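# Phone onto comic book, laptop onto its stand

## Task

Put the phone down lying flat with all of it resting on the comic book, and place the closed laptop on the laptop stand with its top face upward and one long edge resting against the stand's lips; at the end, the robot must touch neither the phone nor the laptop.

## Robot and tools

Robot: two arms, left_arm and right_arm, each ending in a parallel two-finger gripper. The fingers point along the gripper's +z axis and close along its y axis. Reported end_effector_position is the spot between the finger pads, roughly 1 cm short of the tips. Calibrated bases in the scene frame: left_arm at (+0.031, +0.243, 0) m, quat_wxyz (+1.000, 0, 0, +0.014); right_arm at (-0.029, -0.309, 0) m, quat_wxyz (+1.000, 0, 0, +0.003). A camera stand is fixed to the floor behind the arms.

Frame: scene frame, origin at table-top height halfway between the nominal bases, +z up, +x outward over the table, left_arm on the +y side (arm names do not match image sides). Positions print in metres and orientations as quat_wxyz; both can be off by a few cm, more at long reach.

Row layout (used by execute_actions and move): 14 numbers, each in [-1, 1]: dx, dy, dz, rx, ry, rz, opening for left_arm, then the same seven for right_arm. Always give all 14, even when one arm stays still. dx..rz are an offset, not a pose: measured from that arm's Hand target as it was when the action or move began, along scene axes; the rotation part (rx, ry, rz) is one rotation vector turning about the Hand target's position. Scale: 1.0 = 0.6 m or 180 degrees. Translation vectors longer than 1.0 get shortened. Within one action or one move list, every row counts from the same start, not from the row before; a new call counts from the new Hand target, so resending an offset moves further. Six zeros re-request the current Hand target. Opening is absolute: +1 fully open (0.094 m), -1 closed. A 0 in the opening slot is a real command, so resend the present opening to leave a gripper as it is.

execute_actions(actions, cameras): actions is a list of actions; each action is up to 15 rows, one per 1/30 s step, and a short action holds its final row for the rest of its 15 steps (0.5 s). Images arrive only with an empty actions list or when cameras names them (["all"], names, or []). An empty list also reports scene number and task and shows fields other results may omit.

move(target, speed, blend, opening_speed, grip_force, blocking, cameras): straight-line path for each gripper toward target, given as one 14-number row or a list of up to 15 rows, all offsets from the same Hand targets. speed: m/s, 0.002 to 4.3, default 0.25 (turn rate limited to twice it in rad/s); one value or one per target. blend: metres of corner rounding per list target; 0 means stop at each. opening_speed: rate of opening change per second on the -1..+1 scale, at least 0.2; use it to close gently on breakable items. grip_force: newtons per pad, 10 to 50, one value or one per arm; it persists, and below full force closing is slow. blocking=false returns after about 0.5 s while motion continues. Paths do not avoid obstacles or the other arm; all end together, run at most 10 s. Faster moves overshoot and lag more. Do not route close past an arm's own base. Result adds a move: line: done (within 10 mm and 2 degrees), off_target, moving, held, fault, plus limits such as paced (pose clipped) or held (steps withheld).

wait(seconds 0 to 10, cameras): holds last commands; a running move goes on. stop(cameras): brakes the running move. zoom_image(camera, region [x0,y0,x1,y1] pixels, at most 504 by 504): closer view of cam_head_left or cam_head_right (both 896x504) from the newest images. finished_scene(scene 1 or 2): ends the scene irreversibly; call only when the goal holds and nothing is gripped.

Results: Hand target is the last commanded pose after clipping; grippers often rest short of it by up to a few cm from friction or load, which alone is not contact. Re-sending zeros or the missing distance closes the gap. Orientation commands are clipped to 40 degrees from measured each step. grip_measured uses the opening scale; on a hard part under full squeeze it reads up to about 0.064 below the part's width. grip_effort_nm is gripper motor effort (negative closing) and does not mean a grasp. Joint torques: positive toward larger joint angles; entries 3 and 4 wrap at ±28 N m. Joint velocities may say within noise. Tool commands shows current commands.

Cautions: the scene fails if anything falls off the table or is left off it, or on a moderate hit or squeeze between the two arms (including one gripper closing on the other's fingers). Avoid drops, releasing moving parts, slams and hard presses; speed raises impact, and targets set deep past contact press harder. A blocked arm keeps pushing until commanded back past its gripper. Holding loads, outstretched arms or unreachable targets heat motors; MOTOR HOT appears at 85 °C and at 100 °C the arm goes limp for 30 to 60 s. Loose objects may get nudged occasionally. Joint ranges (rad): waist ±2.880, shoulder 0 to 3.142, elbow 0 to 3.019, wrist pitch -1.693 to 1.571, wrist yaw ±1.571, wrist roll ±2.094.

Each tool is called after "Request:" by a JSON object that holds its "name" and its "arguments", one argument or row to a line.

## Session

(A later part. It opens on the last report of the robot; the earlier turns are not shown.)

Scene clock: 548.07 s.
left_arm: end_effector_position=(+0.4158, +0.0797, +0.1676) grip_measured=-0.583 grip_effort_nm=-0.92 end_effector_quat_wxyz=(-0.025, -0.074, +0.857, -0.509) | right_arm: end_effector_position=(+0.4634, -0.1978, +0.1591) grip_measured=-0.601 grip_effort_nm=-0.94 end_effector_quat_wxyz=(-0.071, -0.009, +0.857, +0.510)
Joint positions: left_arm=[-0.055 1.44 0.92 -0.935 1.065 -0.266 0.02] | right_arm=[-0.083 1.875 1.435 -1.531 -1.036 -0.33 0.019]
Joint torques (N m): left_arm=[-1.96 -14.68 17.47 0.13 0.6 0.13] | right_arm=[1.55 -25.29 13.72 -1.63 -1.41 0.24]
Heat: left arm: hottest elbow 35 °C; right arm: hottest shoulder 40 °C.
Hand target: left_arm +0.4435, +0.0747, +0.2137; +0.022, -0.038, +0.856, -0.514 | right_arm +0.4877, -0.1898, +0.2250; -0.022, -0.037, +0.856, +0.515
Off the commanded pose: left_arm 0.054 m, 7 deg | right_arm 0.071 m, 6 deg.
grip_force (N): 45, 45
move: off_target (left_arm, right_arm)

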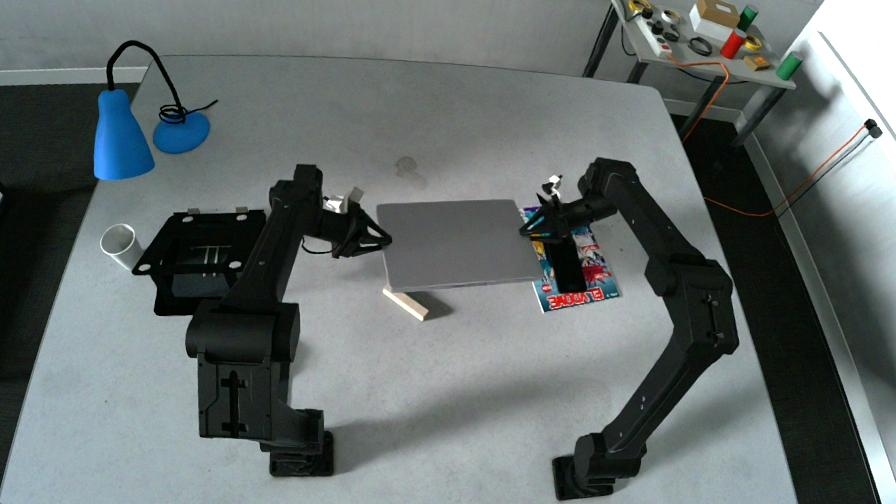

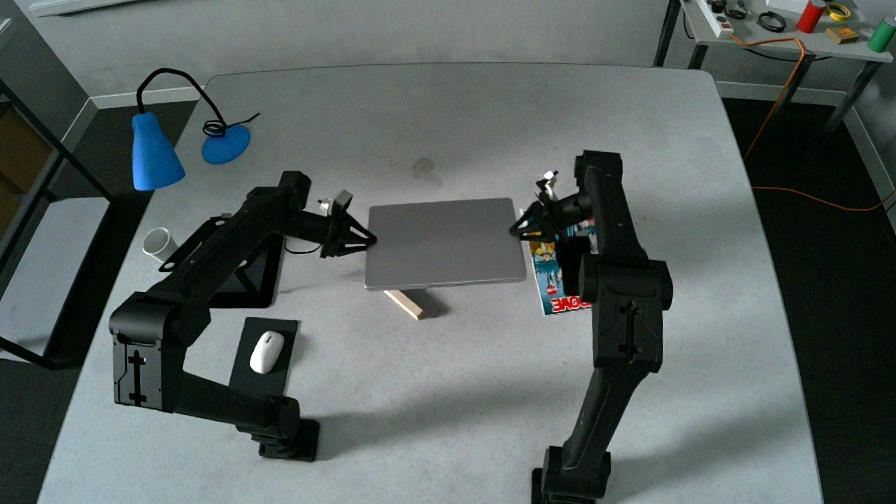

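Request:
{"name": "move", "arguments": {
  "target": [
    [-0.15,0.05,-0.05,0,0,0,-0.95,-0.15,0.05,-0.05,0,0,0,-0.95],
    [-0.15,0.05,-0.2,0,0,0,-0.95,-0.15,0.05,-0.165,0,0,0,-0.95]
  ],
  "speed": 0.15,
  "blend": [0.02,0],
  "cameras": ["all"]
}}

Request:
{"name": "zoom_image", "arguments": {
  "camera": "cam_head_left",
  "region": [320, 190, 570, 350]
}}

Request:
{"name": "zoom_image", "arguments": {
  "camera": "cam_head_right",
  "region": [320, 190, 570, 350]
}}

Scene clock: 607.47 s.
left_arm: end_effector_position=(+0.3501, +0.1039, +0.0927) grip_measured=-0.582 grip_effort_nm=-0.92 end_effector_quat_wxyz=(+0.013, -0.042, +0.854, -0.518) | right_arm: end_effector_position=(+0.3950, -0.1753, +0.1022) grip_measured=-0.609 grip_effort_nm=-0.95 end_effector_quat_wxyz=(-0.030, -0.030, +0.866, +0.499)
Joint positions: left_arm=[0.021 1.421 0.644 -0.746 1.088 -0.076 0.02] | right_arm=[-0.041 1.736 1.084 -1.141 -1.032 -0.231 0.018]
Joint torques (N m): left_arm=[-1.38 -10.87 7.77 0.81 0.21 0.01] | right_arm=[2.43 -19.55 7.09 -0.39 -1.94 0.32]
Motor temperatures (°C): left_arm=[23 27 44 24 28 23 28] | right_arm=[26 41 49 25 29 23 27]
Heat: left arm: hottest elbow 44 °C; right arm: hottest elbow 49 °C.
Hand target: left_arm +0.3534, +0.1046, +0.0936; +0.022, -0.038, +0.856, -0.514 | right_arm +0.3977, -0.1597, +0.1260; -0.022, -0.037, +0.856, +0.515
Off the commanded pose: left_arm 0.004 m, 1 deg | right_arm 0.029 m, 2 deg.
grip_force (N): 45, 45
move: off_target (right_arm)

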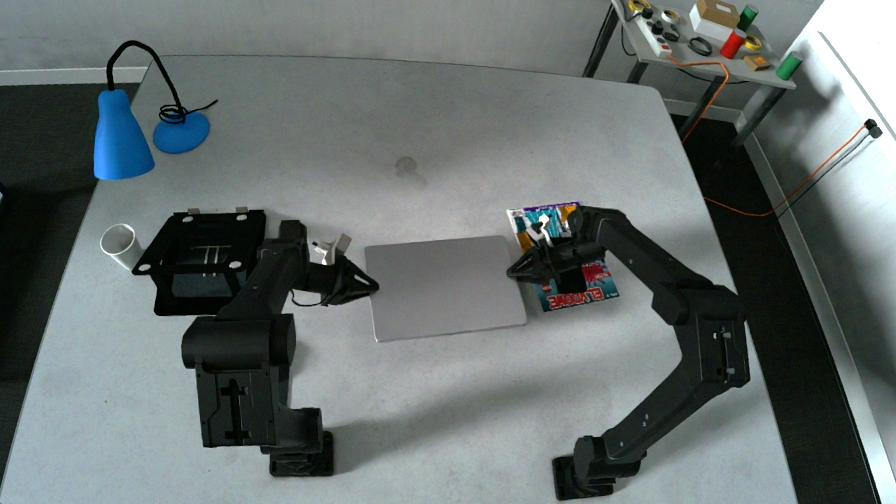

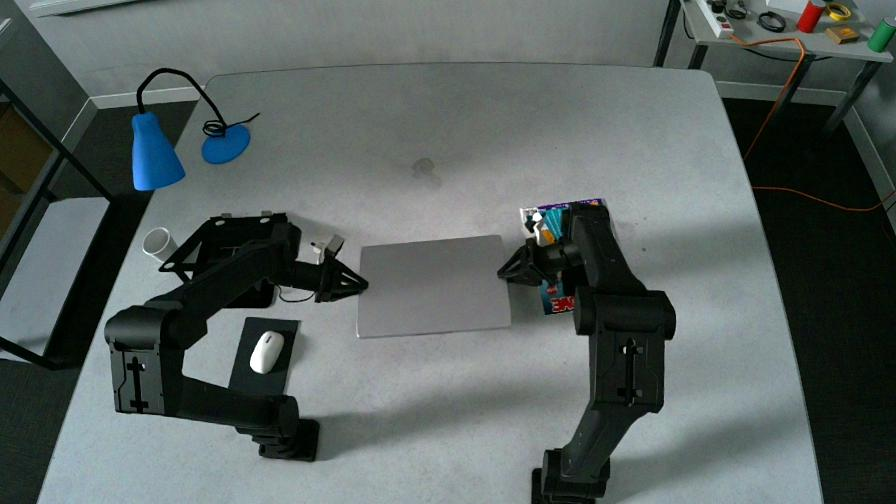

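Scaled by 2.016.

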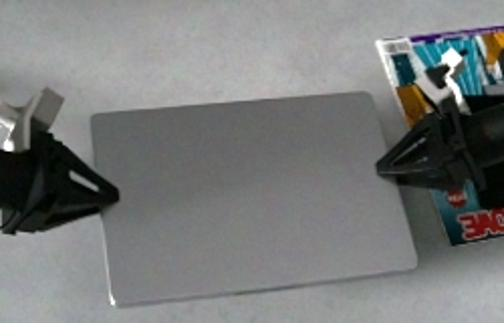

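Scaled by 2.016.

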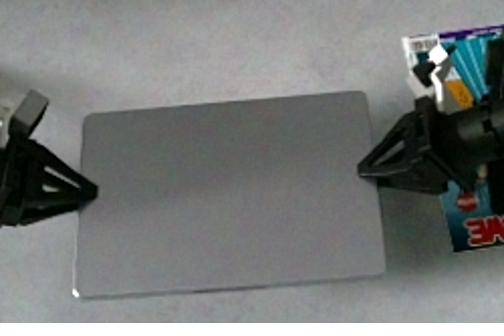

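Request:
{"name": "move", "arguments": {
  "target": [0,0,-0.105,0,0,0,-0.95,0,0,-0.08,0,0,0,-0.95],
  "speed": 0.08,
  "cameras": ["all"]
}}

Request:
{"name": "zoom_image", "arguments": {
  "camera": "cam_head_left",
  "region": [320, 190, 570, 350]
}}

Scene clock: 611.63 s.
left_arm: end_effector_position=(+0.3518, +0.1040, +0.0328) grip_measured=-0.582 grip_effort_nm=-0.92 end_effector_quat_wxyz=(+0.017, -0.040, +0.853, -0.521) | right_arm: end_effector_position=(+0.3951, -0.1758, +0.0561) grip_measured=-0.621 grip_effort_nm=-0.94 end_effector_quat_wxyz=(-0.027, -0.031, +0.867, +0.496)
Joint positions: left_arm=[0.023 1.594 0.595 -0.516 1.095 -0.075 0.02] | right_arm=[-0.041 1.813 1.045 -1.015 -1.027 -0.227 0.018]
Joint torques (N m): left_arm=[-1.79 -11.63 5.87 0.87 -0.07 -0.02] | right_arm=[2.49 -19.08 6.45 -0.44 -2.12 0.3]
Heat: left arm: hottest elbow 43 °C; right arm: hottest elbow 48 °C.
Hand target: left_arm +0.3535, +0.1046, +0.0307; +0.022, -0.038, +0.856, -0.514 | right_arm +0.3976, -0.1597, +0.0779; -0.022, -0.037, +0.856, +0.515
Off the commanded pose: left_arm 0.003 m, 1 deg | right_arm 0.027 m, 3 deg.
grip_force (N): 45, 45
move: off_target (right_arm)

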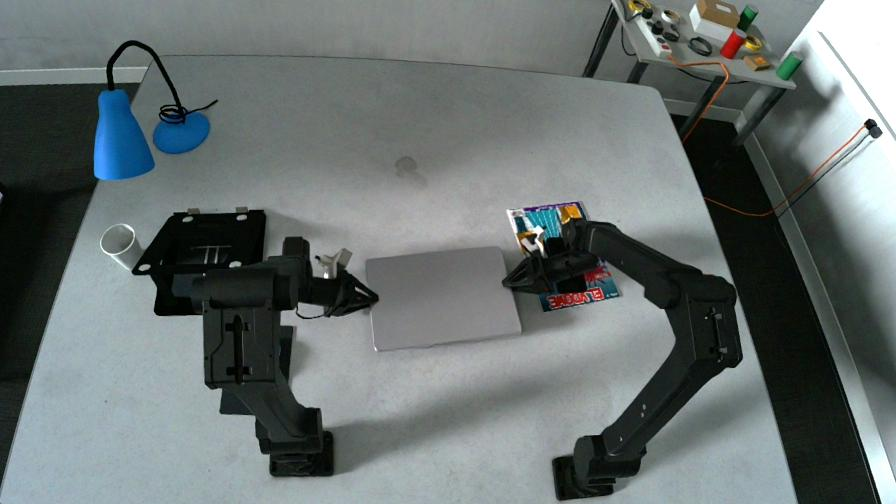

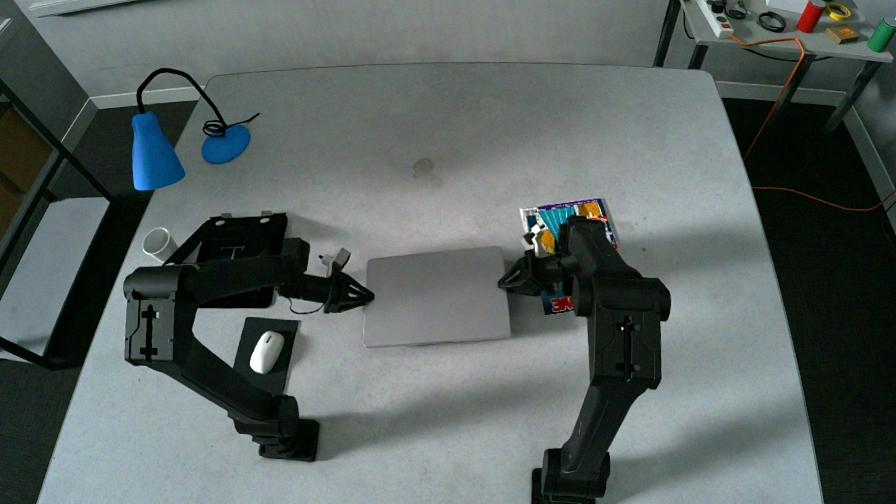

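Scaled by 2.016.

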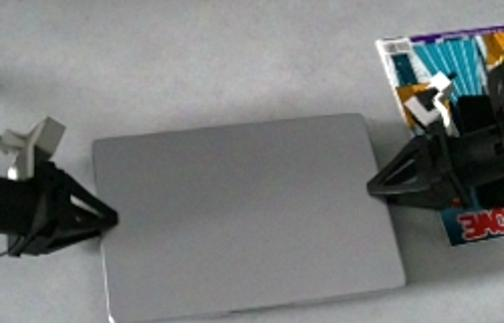

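Request:
{"name": "move", "arguments": {
  "target": [
    [0,0,0,0,0,0,-0.1,0,0,0,0,0,0,-0.95],
    [-0.01,0.11,0.008,0,0,0,-0.1,0,0,0,0,0,0,-0.95],
    [0,0.2,0.3,0,0,0,-0.1,0,0,0,0,0,0,-0.95],
    [0.161,0.609,0.315,0.326,-0.151,-0.299,-1,0,0,0,0,0,0,-0.95]
  ],
  "speed": [0.1,0.1,0.3,0.35],
  "blend": [0,0.01,0.05,0],
  "opening_speed": 0.6,
  "cameras": ["all"]
}}

Request:
{"name": "zoom_image", "arguments": {
  "camera": "cam_head_left",
  "region": [320, 190, 570, 350]
}}

Request:
{"name": "zoom_image", "arguments": {
  "camera": "cam_head_right",
  "region": [130, 150, 330, 330]
}}

Scene clock: 627.37 s.
left_arm: end_effector_position=(+0.4312, +0.4523, +0.2011) grip_measured=-0.977 grip_effort_nm=-0.85 end_effector_quat_wxyz=(-0.019, +0.463, +0.886, -0.026) | right_arm: end_effector_position=(+0.3954, -0.1729, +0.0591) grip_measured=-0.633 grip_effort_nm=-0.95 end_effector_quat_wxyz=(-0.024, -0.034, +0.862, +0.505)
Joint positions: left_arm=[0.454 1.573 1.414 -1.476 -0.003 1.446 0.001] | right_arm=[-0.038 1.813 1.045 -1.015 -1.048 -0.235 0.017]
Joint torques (N m): left_arm=[0.09 -13.68 16.31 0.43 0.05 0.11] | right_arm=[2.37 -19.49 6.26 -0.36 -1.44 0.38]
Motor temperatures (°C): left_arm=[23 27 41 24 27 23 28] | right_arm=[26 39 43 25 32 23 27]
Heat: left arm: hottest elbow 41 °C; right arm: hottest elbow 43 °C.
Hand target: left_arm +0.4501, +0.4701, +0.2195; -0.001, +0.461, +0.888, +0.000 | right_arm +0.3976, -0.1597, +0.0780; -0.022, -0.037, +0.856, +0.515
Off the commanded pose: left_arm 0.032 m, 4 deg | right_arm 0.023 m, 1 deg.
grip_force (N): 45, 45
move: off_target (left_arm, right_arm); target 4's new opening was sent with left_arm's hand 0.032 m and 4 deg from that target

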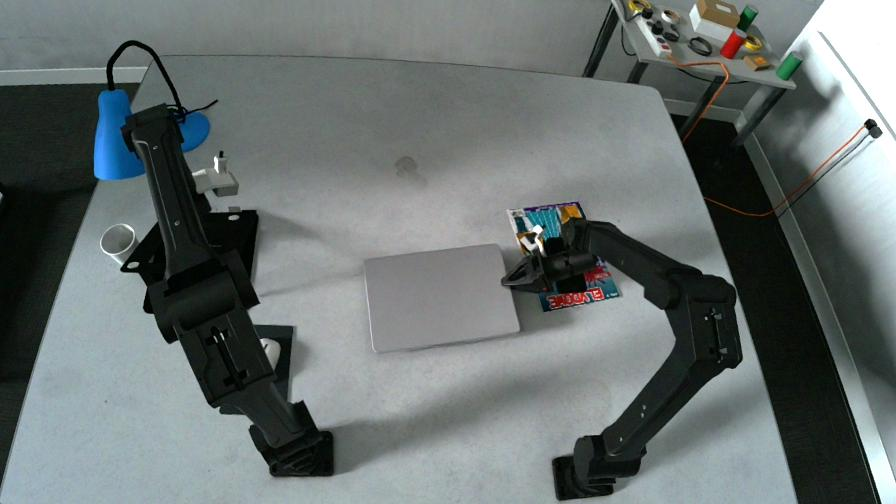

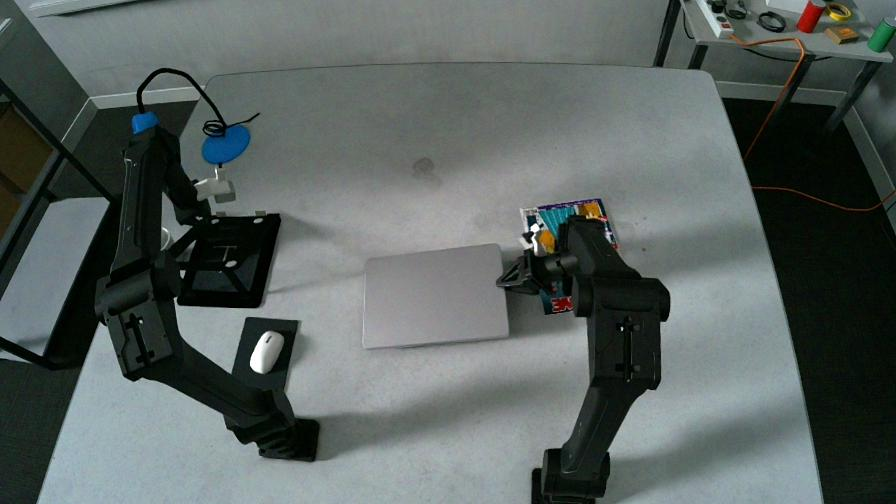

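Scaled by 2.016.

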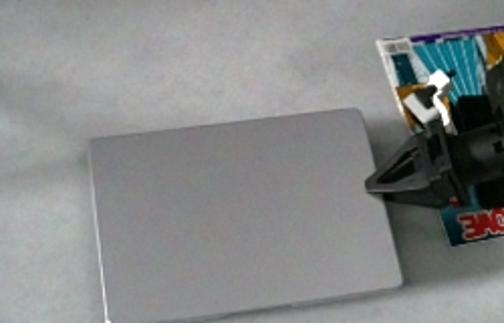

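Scaled by 2.520.

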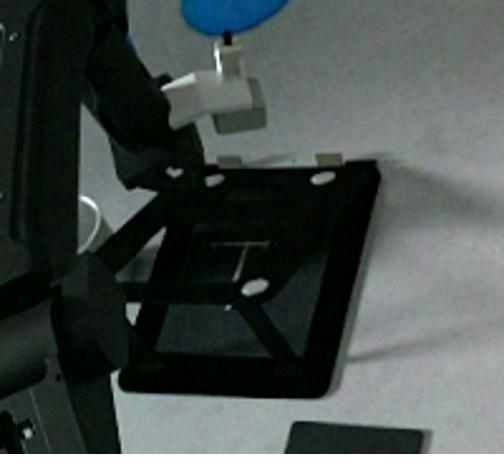

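Request:
{"name": "move", "arguments": {
  "target": [
    [0.01,0,-0.2325,0,0,0,-1,0,0,0,0,0,0,-0.95],
    [0.01,-0.33,-0.2325,0,0,0,-1,0,0,0,0,0,0,-0.95]
  ],
  "speed": [0.2,0.13],
  "cameras": ["all"]
}}

Request:
{"name": "zoom_image", "arguments": {
  "camera": "cam_head_right",
  "region": [180, 170, 380, 350]
}}

Scene clock: 637.93 s.
left_arm: end_effector_position=(+0.4576, +0.2846, +0.0781) grip_measured=-0.979 grip_effort_nm=-0.91 end_effector_quat_wxyz=(-0.008, +0.453, +0.891, +0.000) | right_arm: end_effector_position=(+0.3954, -0.1729, +0.0591) grip_measured=-0.633 grip_effort_nm=-0.94 end_effector_quat_wxyz=(-0.024, -0.034, +0.862, +0.505)
Joint positions: left_arm=[0.067 1.588 1.092 -1.088 -0.008 1.036 0.001] | right_arm=[-0.038 1.813 1.045 -1.015 -1.048 -0.235 0.017]
Joint torques (N m): left_arm=[-3.25 -15.97 7.88 0.68 0.31 -0.05] | right_arm=[2.37 -19.66 6.27 -0.35 -1.44 0.38]
Heat: left arm: hottest elbow 41 °C; right arm: hottest elbow 41 °C.
Hand target: left_arm +0.4562, +0.2721, +0.0802; -0.001, +0.461, +0.888, +0.000 | right_arm +0.3976, -0.1597, +0.0780; -0.022, -0.037, +0.856, +0.515
Off the commanded pose: left_arm 0.013 m, 1 deg | right_arm 0.023 m, 1 deg.
grip_force (N): 45, 45
move: off_target (left_arm, right_arm)

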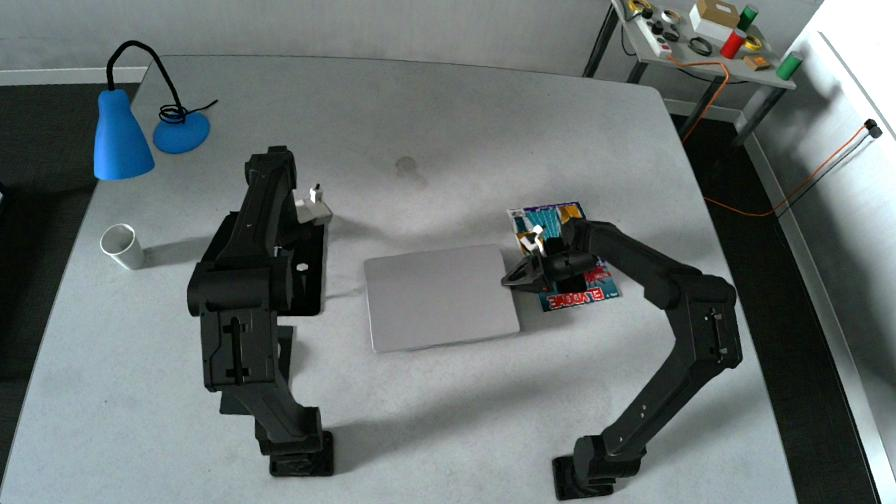

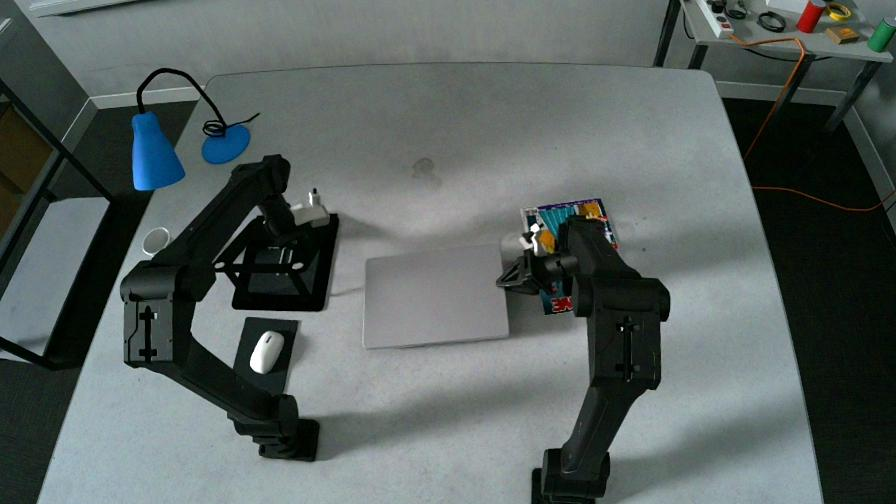

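Scaled by 2.520.

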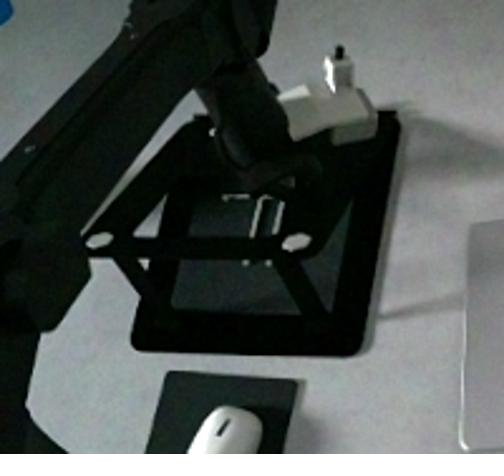

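Request:
{"name": "move", "arguments": {
  "target": [
    [0.05,0.1,0,0,0,0,-1,0,0,0,0,0,0,-0.95],
    [0.11,0.29,0,0,0,0,-1,0,0,0,0,0,0,-0.95]
  ],
  "speed": 0.13,
  "blend": [0.03,0],
  "cameras": ["all"]
}}

Scene clock: 644.33 s.
left_arm: end_effector_position=(+0.4975, +0.4233, +0.0656) grip_measured=-0.979 grip_effort_nm=-0.91 end_effector_quat_wxyz=(-0.019, +0.467, +0.884, -0.021) | right_arm: end_effector_position=(+0.3954, -0.1729, +0.0591) grip_measured=-0.633 grip_effort_nm=-0.95 end_effector_quat_wxyz=(-0.024, -0.034, +0.862, +0.505)
Joint positions: left_arm=[0.341 1.797 1.332 -1.162 -0.001 1.341 0.001] | right_arm=[-0.038 1.813 1.045 -1.015 -1.048 -0.235 0.017]
Joint torques (N m): left_arm=[0.62 -17.14 15.69 0.18 -0.02 0.1] | right_arm=[2.32 -19.6 6.26 -0.39 -1.43 0.37]
Heat: left arm: hottest elbow 40 °C; right arm: hottest elbow 41 °C.
Hand target: left_arm +0.5221, +0.4461, +0.0801; -0.001, +0.461, +0.888, +0.000 | right_arm +0.3976, -0.1597, +0.0780; -0.022, -0.037, +0.856, +0.515
Off the commanded pose: left_arm 0.037 m, 3 deg | right_arm 0.023 m, 1 deg.
grip_force (N): 45, 45
move: off_target (left_arm, right_arm)

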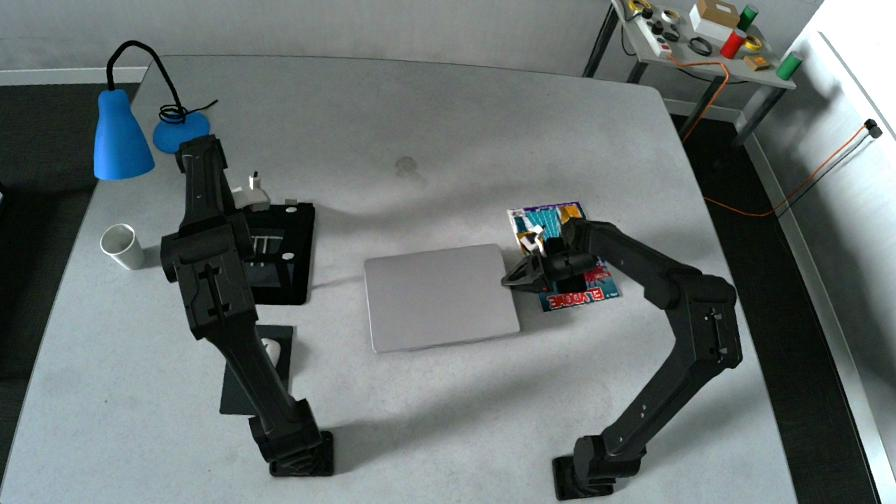

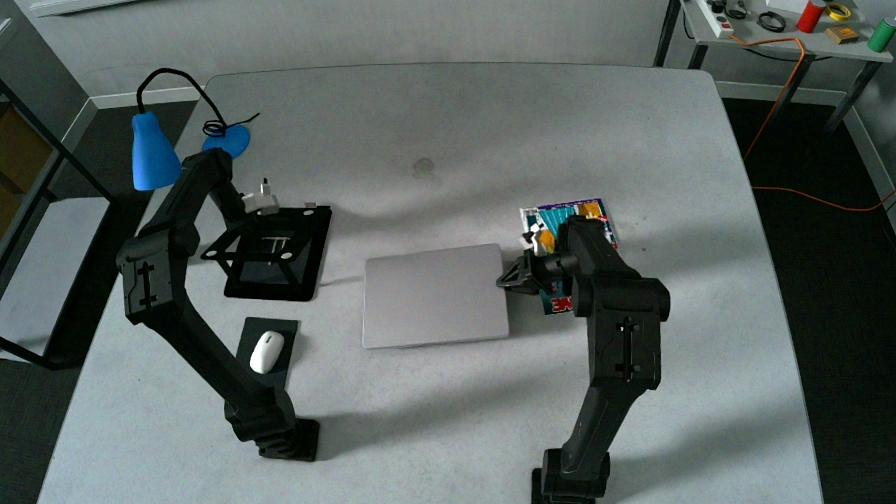

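Request:
{"name": "move", "arguments": {
  "target": [
    [-0.03,-0.05,0,0,0,0,-1,0,0,0,0,0,0,-0.95],
    [-0.05,-0.07,0.25,0,0,0,-1,0,0,-0.02,0,0,0,-0.95],
    [-0.291,-0.42,0.2,-0.326,0.151,0.299,-0.1,0,0,-0.042,0,0,0,-0.95],
    [-0.291,-0.4635,-0.08,-0.326,0.151,0.299,-0.1,0,0,-0.042,0,0,0,-0.95]
  ],
  "speed": [0.2,0.35,0.35,0.15],
  "blend": [0.01,0.05,0,0],
  "cameras": ["all"]
}}

Request:
{"name": "zoom_image", "arguments": {
  "camera": "cam_head_left",
  "region": [300, 210, 440, 370]
}}

Request:
{"name": "zoom_image", "arguments": {
  "camera": "cam_head_right",
  "region": [300, 210, 440, 370]
}}

Scene clock: 659.13 s.
left_arm: end_effector_position=(+0.3673, +0.1824, +0.1068) grip_measured=-0.102 grip_effort_nm=0.13 end_effector_quat_wxyz=(+0.127, +0.036, +0.853, -0.505) | right_arm: end_effector_position=(+0.4014, -0.1727, +0.0523) grip_measured=-0.633 grip_effort_nm=-0.95 end_effector_quat_wxyz=(-0.006, -0.046, +0.861, +0.506)
Joint positions: left_arm=[0.263 1.459 0.727 -1.009 1.088 0.479 0.042] | right_arm=[-0.038 1.825 1.04 -0.958 -1.053 -0.239 0.017]
Joint torques (N m): left_arm=[-3.14 1.32 2.24 1.43 -1.03 -0.86] | right_arm=[2.32 -16.79 5.5 -0.08 -1.23 0.42]
Heat: left arm: hottest elbow 39 °C; right arm: hottest elbow 39 °C.
Hand target: left_arm +0.3475, +0.1680, +0.0321; +0.022, -0.038, +0.856, -0.514 | right_arm +0.3977, -0.1598, +0.0528; -0.022, -0.037, +0.856, +0.515
Off the commanded pose: left_arm 0.079 m, 15 deg | right_arm 0.013 m, 2 deg.
grip_force (N): 45, 45
move: off_target (left_arm, right_arm)

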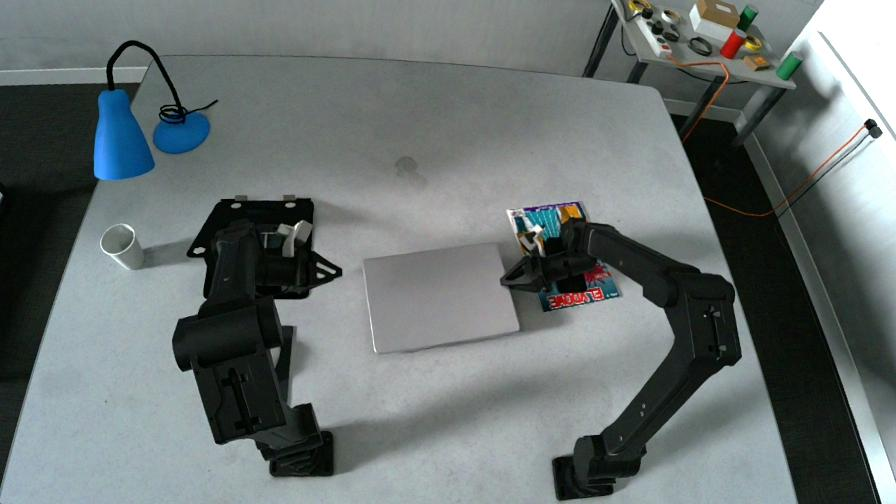

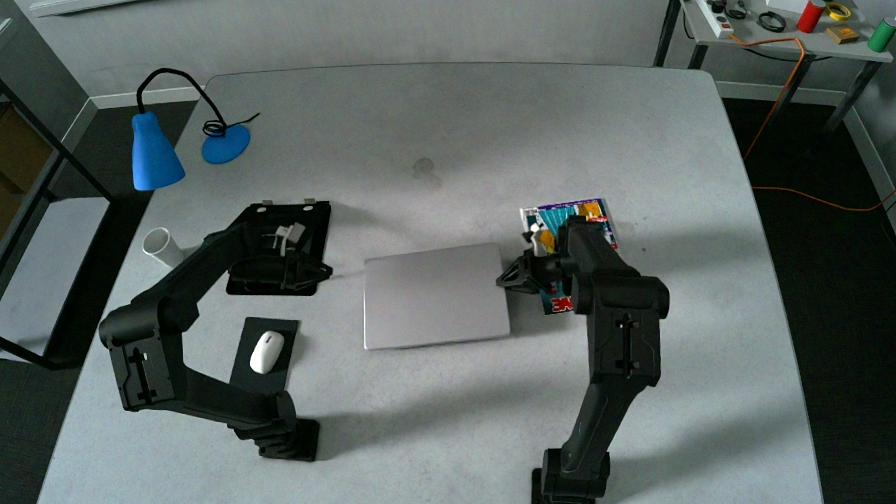

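Scaled by 3.150.

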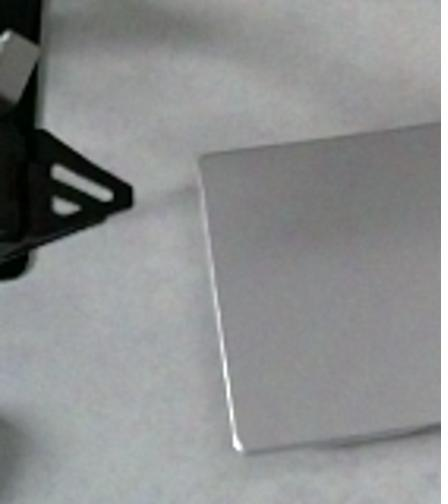

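Scaled by 3.150.

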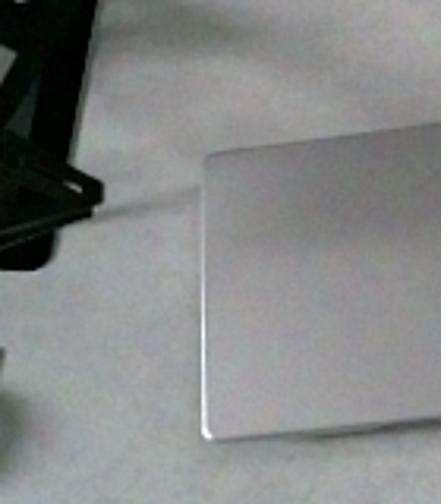

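Request:
{"name": "move", "arguments": {
  "target": [
    [0,0.02,0.25,0,0,0,-0.1,0,0,0,0,0,0,-0.95],
    [-0.0525,-0.012,0.2,0,0,0.139,-0.1,0,0,0,0,0,0,-0.95],
    [-0.0525,-0.012,0.0,0,0,0.139,-0.1,0,0,0,0,0,0,-0.95]
  ],
  "speed": [0.25,0.25,0.15],
  "blend": [0.02,0,0],
  "cameras": ["all"]
}}

Request:
{"name": "zoom_image", "arguments": {
  "camera": "cam_head_left",
  "region": [300, 210, 440, 370]
}}

Request:
{"name": "zoom_image", "arguments": {
  "camera": "cam_head_right",
  "region": [300, 210, 440, 370]
}}

Scene clock: 675.07 s.
left_arm: end_effector_position=(+0.3197, +0.1659, +0.0360) grip_measured=-0.102 grip_effort_nm=0.13 end_effector_quat_wxyz=(+0.140, -0.224, +0.827, -0.496) | right_arm: end_effector_position=(+0.4014, -0.1727, +0.0523) grip_measured=-0.633 grip_effort_nm=-0.95 end_effector_quat_wxyz=(-0.006, -0.046, +0.861, +0.506)
Joint positions: left_arm=[0.23 1.316 0.268 -0.042 1.014 -0.541 0.042] | right_arm=[-0.038 1.825 1.04 -0.958 -1.053 -0.239 0.017]
Joint torques (N m): left_arm=[-2.61 -6.24 5.3 1.52 0.44 -0.01] | right_arm=[2.37 -16.79 5.5 -0.08 -1.23 0.43]
Motor temperatures (°C): left_arm=[23 27 37 24 28 24 28] | right_arm=[26 39 38 25 31 23 27]
Heat: left arm: hottest elbow 37 °C; right arm: hottest shoulder 39 °C.
Hand target: left_arm +0.3159, +0.1607, +0.0321; +0.133, -0.222, +0.828, -0.498 | right_arm +0.3977, -0.1598, +0.0528; -0.022, -0.037, +0.856, +0.515
Off the commanded pose: left_arm 0.007 m, 1 deg | right_arm 0.013 m, 2 deg.
grip_force (N): 45, 45
move: off_target (right_arm)

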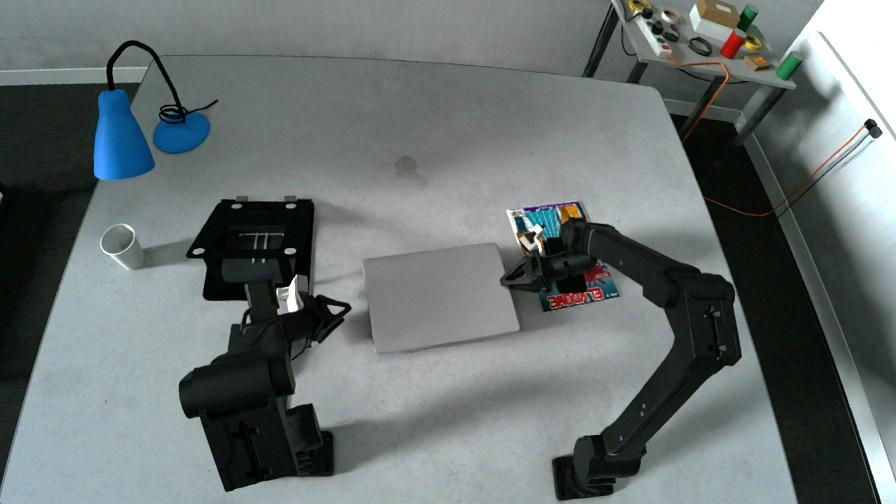

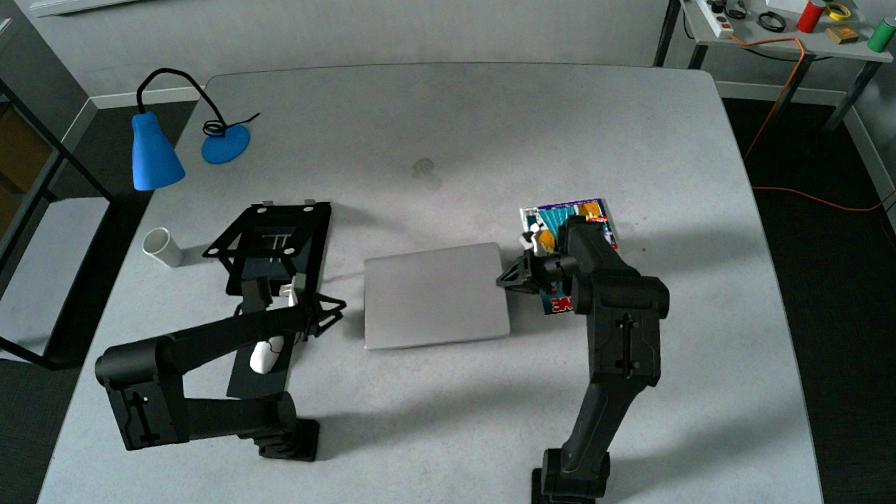

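Scaled by 3.150.

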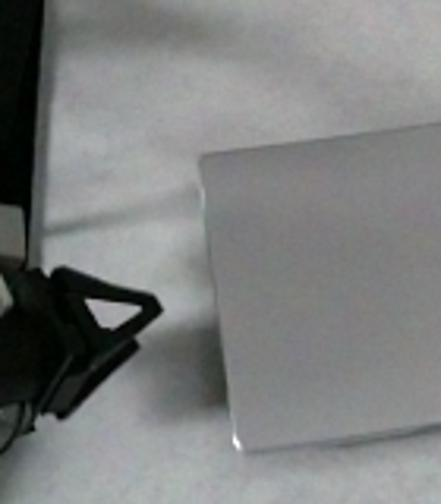

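Scaled by 3.150.

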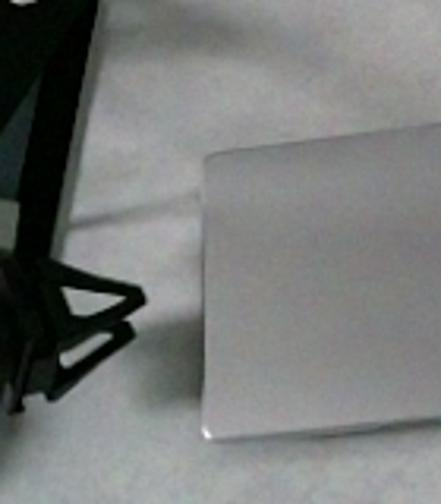

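Request:
{"name": "move", "arguments": {
  "target": [
    [0,0,-0.01,0,0,0,-0.1,0,0,0,0,0,0,-0.95],
    [0.053,-0.09,-0.01,0,0,0,-0.1,0,0,0,0,0,0,-0.95]
  ],
  "speed": 0.08,
  "cameras": ["cam_head_left","cam_head_right"]
}}

Request:
{"name": "zoom_image", "arguments": {
  "camera": "cam_head_left",
  "region": [300, 210, 440, 370]
}}

Request:
{"name": "zoom_image", "arguments": {
  "camera": "cam_head_right",
  "region": [300, 210, 440, 370]
}}

Scene clock: 682.97 s.
left_arm: end_effector_position=(+0.3450, +0.1110, +0.0266) grip_measured=-0.102 grip_effort_nm=0.13 end_effector_quat_wxyz=(+0.133, -0.227, +0.827, -0.496) | right_arm: end_effector_position=(+0.4014, -0.1727, +0.0523) grip_measured=-0.633 grip_effort_nm=-0.95 end_effector_quat_wxyz=(-0.006, -0.046, +0.861, +0.506)
Joint positions: left_arm=[-0.024 1.436 0.263 0.354 0.868 -0.892 0.042] | right_arm=[-0.038 1.825 1.04 -0.958 -1.053 -0.239 0.017]
Joint torques (N m): left_arm=[-2.32 -6.71 5.97 1.92 0.11 -0.01] | right_arm=[2.32 -16.73 5.49 -0.09 -1.24 0.43]
Heat: left arm: hottest elbow 36 °C; right arm: hottest shoulder 39 °C.
Hand target: left_arm +0.3478, +0.1068, +0.0261; +0.133, -0.222, +0.828, -0.497 | right_arm +0.3977, -0.1598, +0.0528; -0.022, -0.037, +0.856, +0.515
Off the commanded pose: left_arm 0.005 m, 1 deg | right_arm 0.013 m, 2 deg.
grip_force (N): 45, 45
move: off_target (right_arm)

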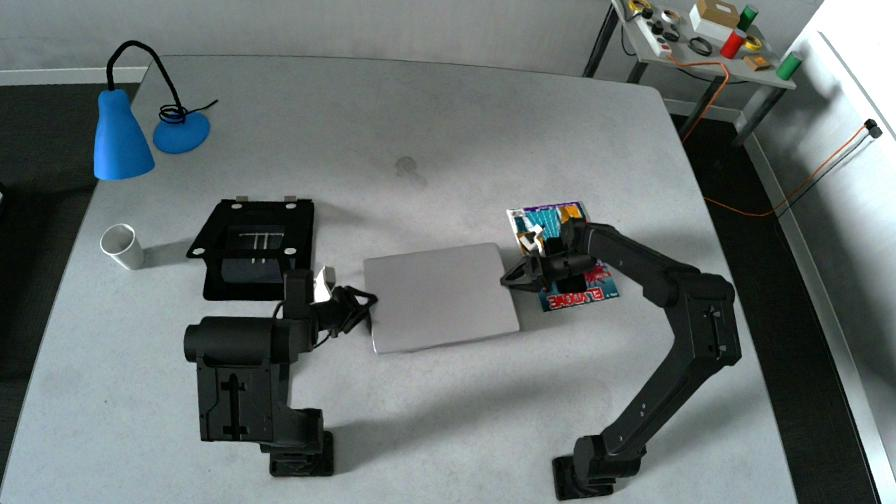

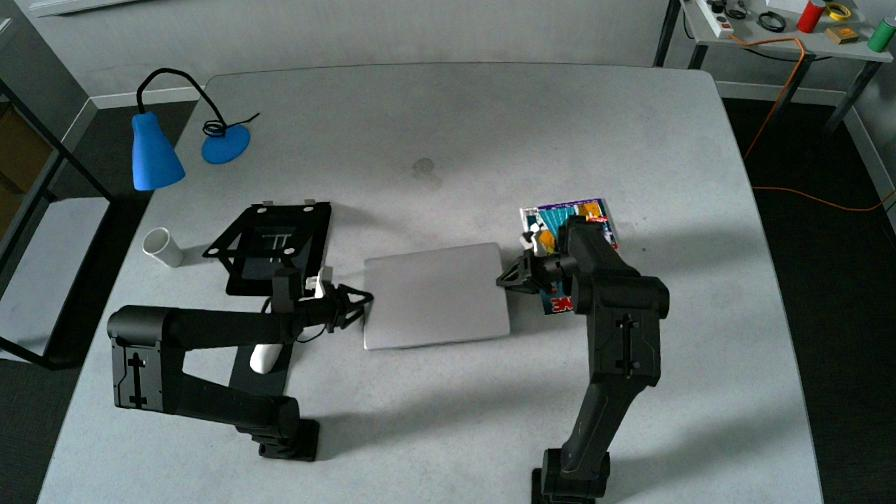

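Scaled by 3.150.

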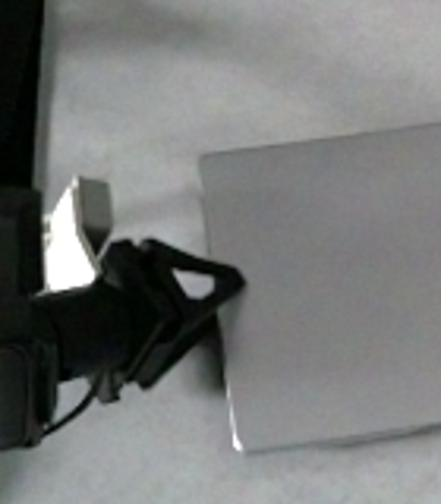

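Scaled by 3.150.

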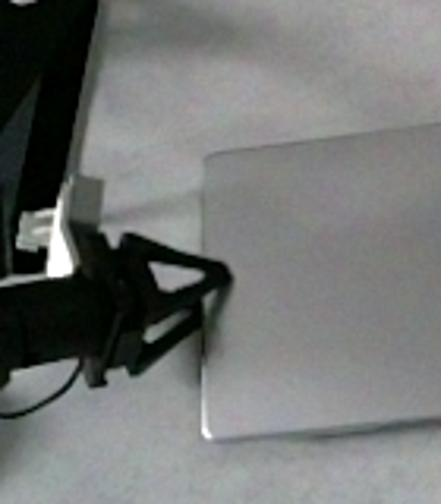

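Request:
{"name": "move", "arguments": {
  "target": [
    [0.004,-0.008,0.003,0,0,0,-0.1,0,0,0,0,0,0,-0.95],
    [0.004,-0.008,0.003,0,0,0,-0.95,0,0,0,0,0,0,-0.95]
  ],
  "speed": 0.08,
  "opening_speed": 0.4
}}

Scene clock: 688.33 s.
left_arm: end_effector_position=(+0.3475, +0.1045, +0.0308) grip_measured=-0.499 grip_effort_nm=-0.91 end_effector_quat_wxyz=(+0.140, -0.217, +0.826, -0.501) | right_arm: end_effector_position=(+0.4014, -0.1728, +0.0512) grip_measured=-0.633 grip_effort_nm=-0.95 end_effector_quat_wxyz=(-0.008, -0.043, +0.862, +0.505)
Joint positions: left_arm=[-0.046 1.436 0.263 0.391 0.863 -0.91 0.024] | right_arm=[-0.038 1.827 1.04 -0.957 -1.051 -0.234 0.017]
Joint torques (N m): left_arm=[-2.55 -7.06 6.57 1.02 -0.19 -0.03] | right_arm=[2.26 -16.85 5.46 -0.13 -1.28 0.38]
Heat: left arm: hottest elbow 36 °C; right arm: hottest shoulder 39 °C.
Hand target: left_arm +0.3502, +0.1020, +0.0280; +0.133, -0.222, +0.828, -0.497 | right_arm +0.3977, -0.1598, +0.0528; -0.022, -0.037, +0.856, +0.515
Off the commanded pose: left_arm 0.005 m, 1 deg | right_arm 0.014 m, 2 deg.
grip_force (N): 45, 45
move: off_target (right_arm)

Request:
{"name": "move", "arguments": {
  "target": [0.02,0,0.33,0,0,0,-0.95,0.02,0,0.32,0,0,0,-0.95],
  "speed": 0.12,
  "cameras": ["all"]
}}

Request:
{"name": "zoom_image", "arguments": {
  "camera": "cam_head_left",
  "region": [300, 170, 560, 370]
}}

Scene clock: 702.60 s.
left_arm: end_effector_position=(+0.3320, +0.1072, +0.1679) grip_measured=-0.540 grip_effort_nm=-0.91 end_effector_quat_wxyz=(+0.086, -0.261, +0.834, -0.478) | right_arm: end_effector_position=(+0.3855, -0.1715, +0.1850) grip_measured=-0.633 grip_effort_nm=-0.94 end_effector_quat_wxyz=(-0.083, +0.013, +0.860, +0.504)
Joint positions: left_arm=[-0.046 0.89 0.489 -0.514 0.842 -0.927 0.022] | right_arm=[-0.035 1.639 1.192 -1.437 -1.044 -0.18 0.017]
Joint torques (N m): left_arm=[-1.61 -6.53 20.64 1.16 0.73 0.11] | right_arm=[1.96 -21.3 14.08 -0.95 -1.53 -0.12]
Heat: left arm: hottest elbow 36 °C; right arm: hottest shoulder 38 °C.
Hand target: left_arm +0.3622, +0.1020, +0.2259; +0.133, -0.222, +0.828, -0.497 | right_arm +0.4098, -0.1599, +0.2449; -0.022, -0.037, +0.856, +0.515
Off the commanded pose: left_arm 0.066 m, 7 deg | right_arm 0.066 m, 9 deg.
grip_force (N): 45, 45
move: off_target (left_arm, right_arm)

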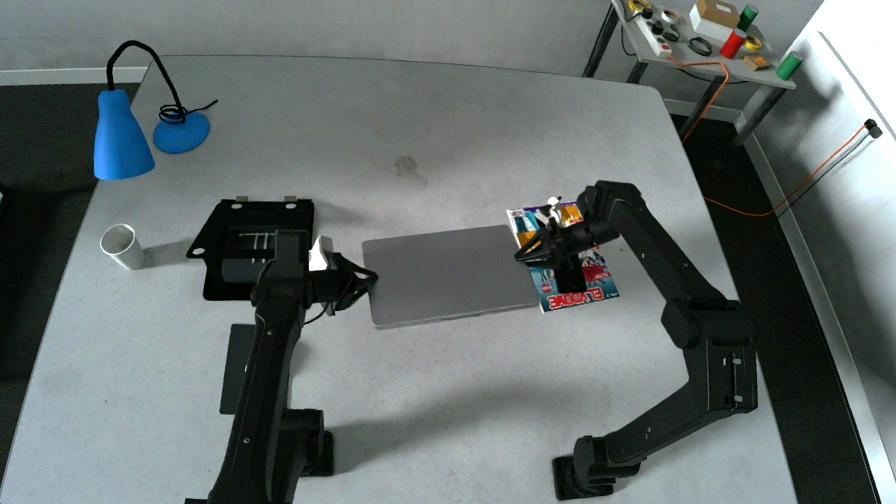

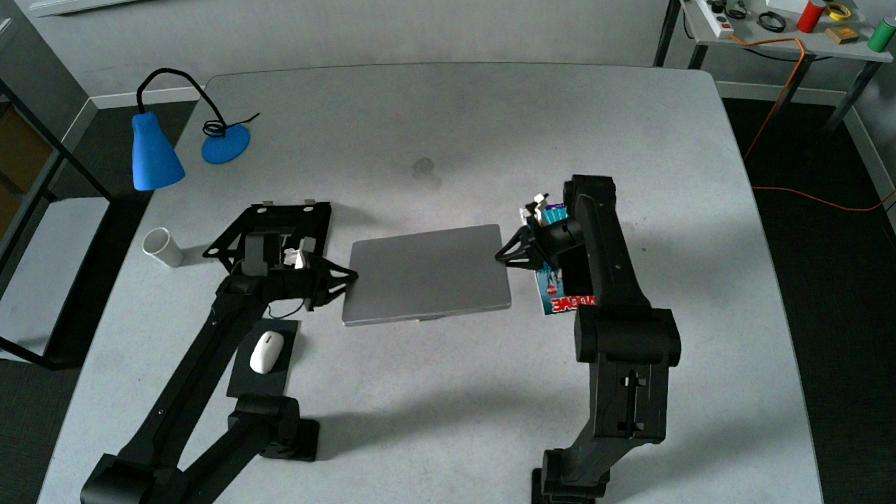

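Scaled by 1.938.

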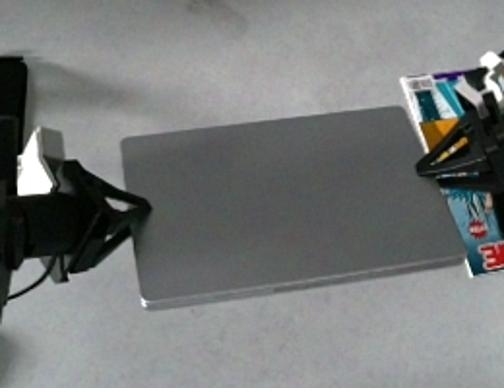

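Request:
{"name": "move", "arguments": {
  "target": [0.15,0.37,0.05,0,0,-0.011,-0.95,0.135,0.37,0.03,0,0,-0.011,-0.95],
  "speed": 0.13,
  "cameras": ["all"]
}}

Scene clock: 709.90 s.
left_arm: end_effector_position=(+0.4265, +0.3122, +0.2054) grip_measured=-0.572 grip_effort_nm=-0.91 end_effector_quat_wxyz=(+0.076, -0.238, +0.828, -0.501) | right_arm: end_effector_position=(+0.4677, +0.0355, +0.2147) grip_measured=-0.634 grip_effort_nm=-0.95 end_effector_quat_wxyz=(-0.058, +0.021, +0.866, +0.496)
Joint positions: left_arm=[0.531 1.488 1.08 -1.393 1.048 0.134 0.02] | right_arm=[0.36 1.743 1.415 -0.806 -0.986 0.652 0.017]
Joint torques (N m): left_arm=[-1.55 -15.38 18.85 -1.14 1.64 0.21] | right_arm=[2.37 -20.25 15.73 1.44 -0.42 0.04]
Heat: left arm: hottest elbow 39 °C; right arm: hottest elbow 39 °C.
Hand target: left_arm +0.4521, +0.3240, +0.2559; +0.124, -0.208, +0.832, -0.500 | right_arm +0.4907, +0.0623, +0.2628; -0.013, -0.023, +0.857, +0.515
Off the commanded pose: left_arm 0.058 m, 7 deg | right_arm 0.060 m, 8 deg.
grip_force (N): 45, 45
move: off_target (left_arm, right_arm)

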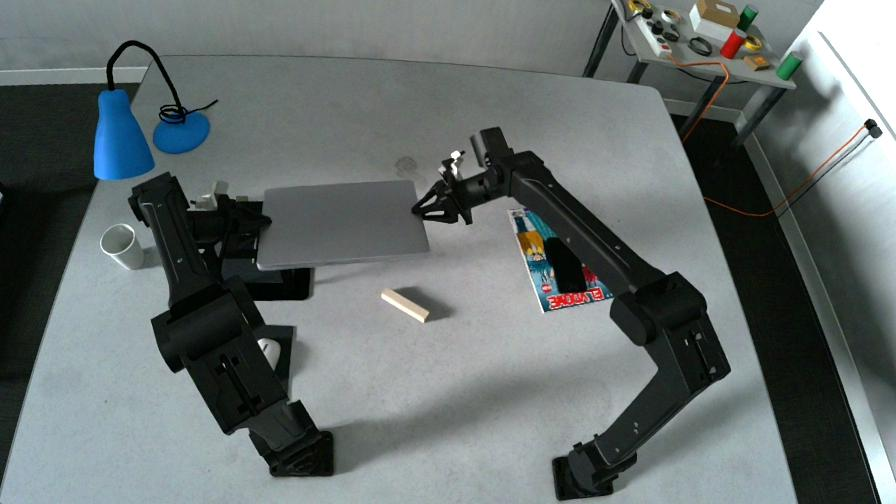

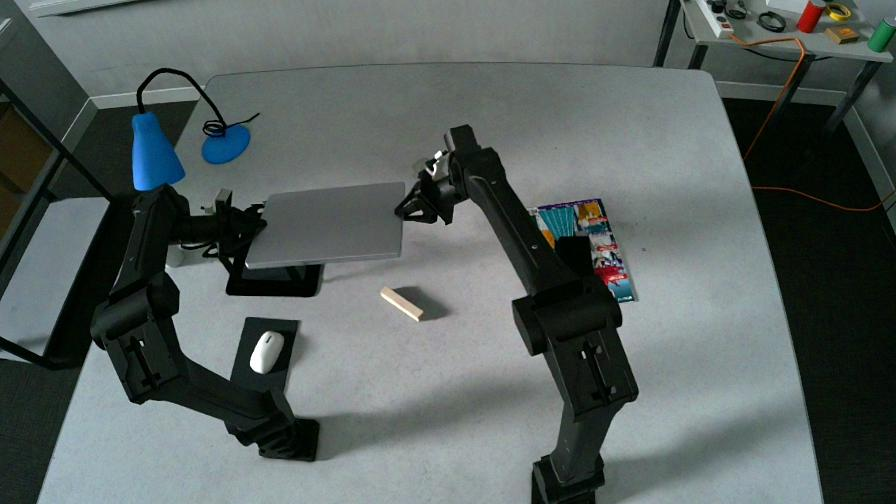

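Request:
{"name": "zoom_image", "arguments": {
  "camera": "cam_head_right",
  "region": [90, 120, 290, 300]
}}

Request:
{"name": "zoom_image", "arguments": {
  "camera": "cam_head_left",
  "region": [80, 120, 280, 300]
}}

Scaled by 2.520.

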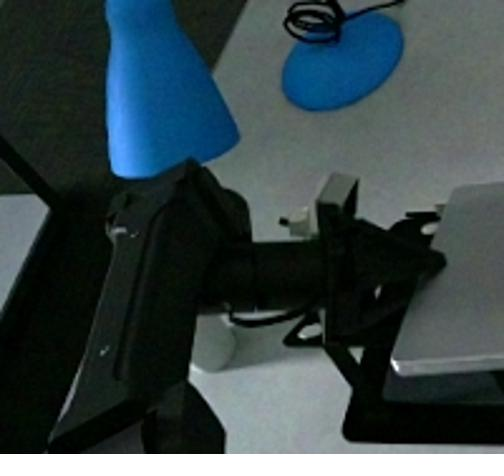

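Scaled by 2.520.

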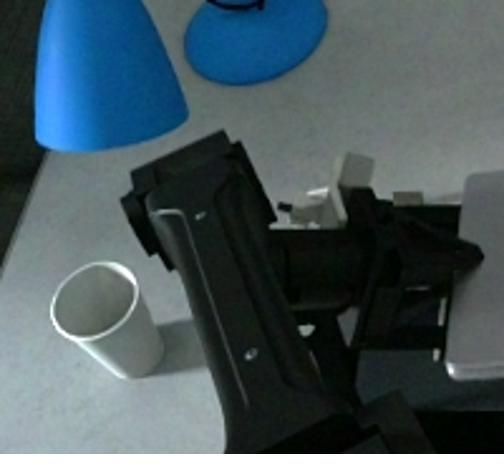

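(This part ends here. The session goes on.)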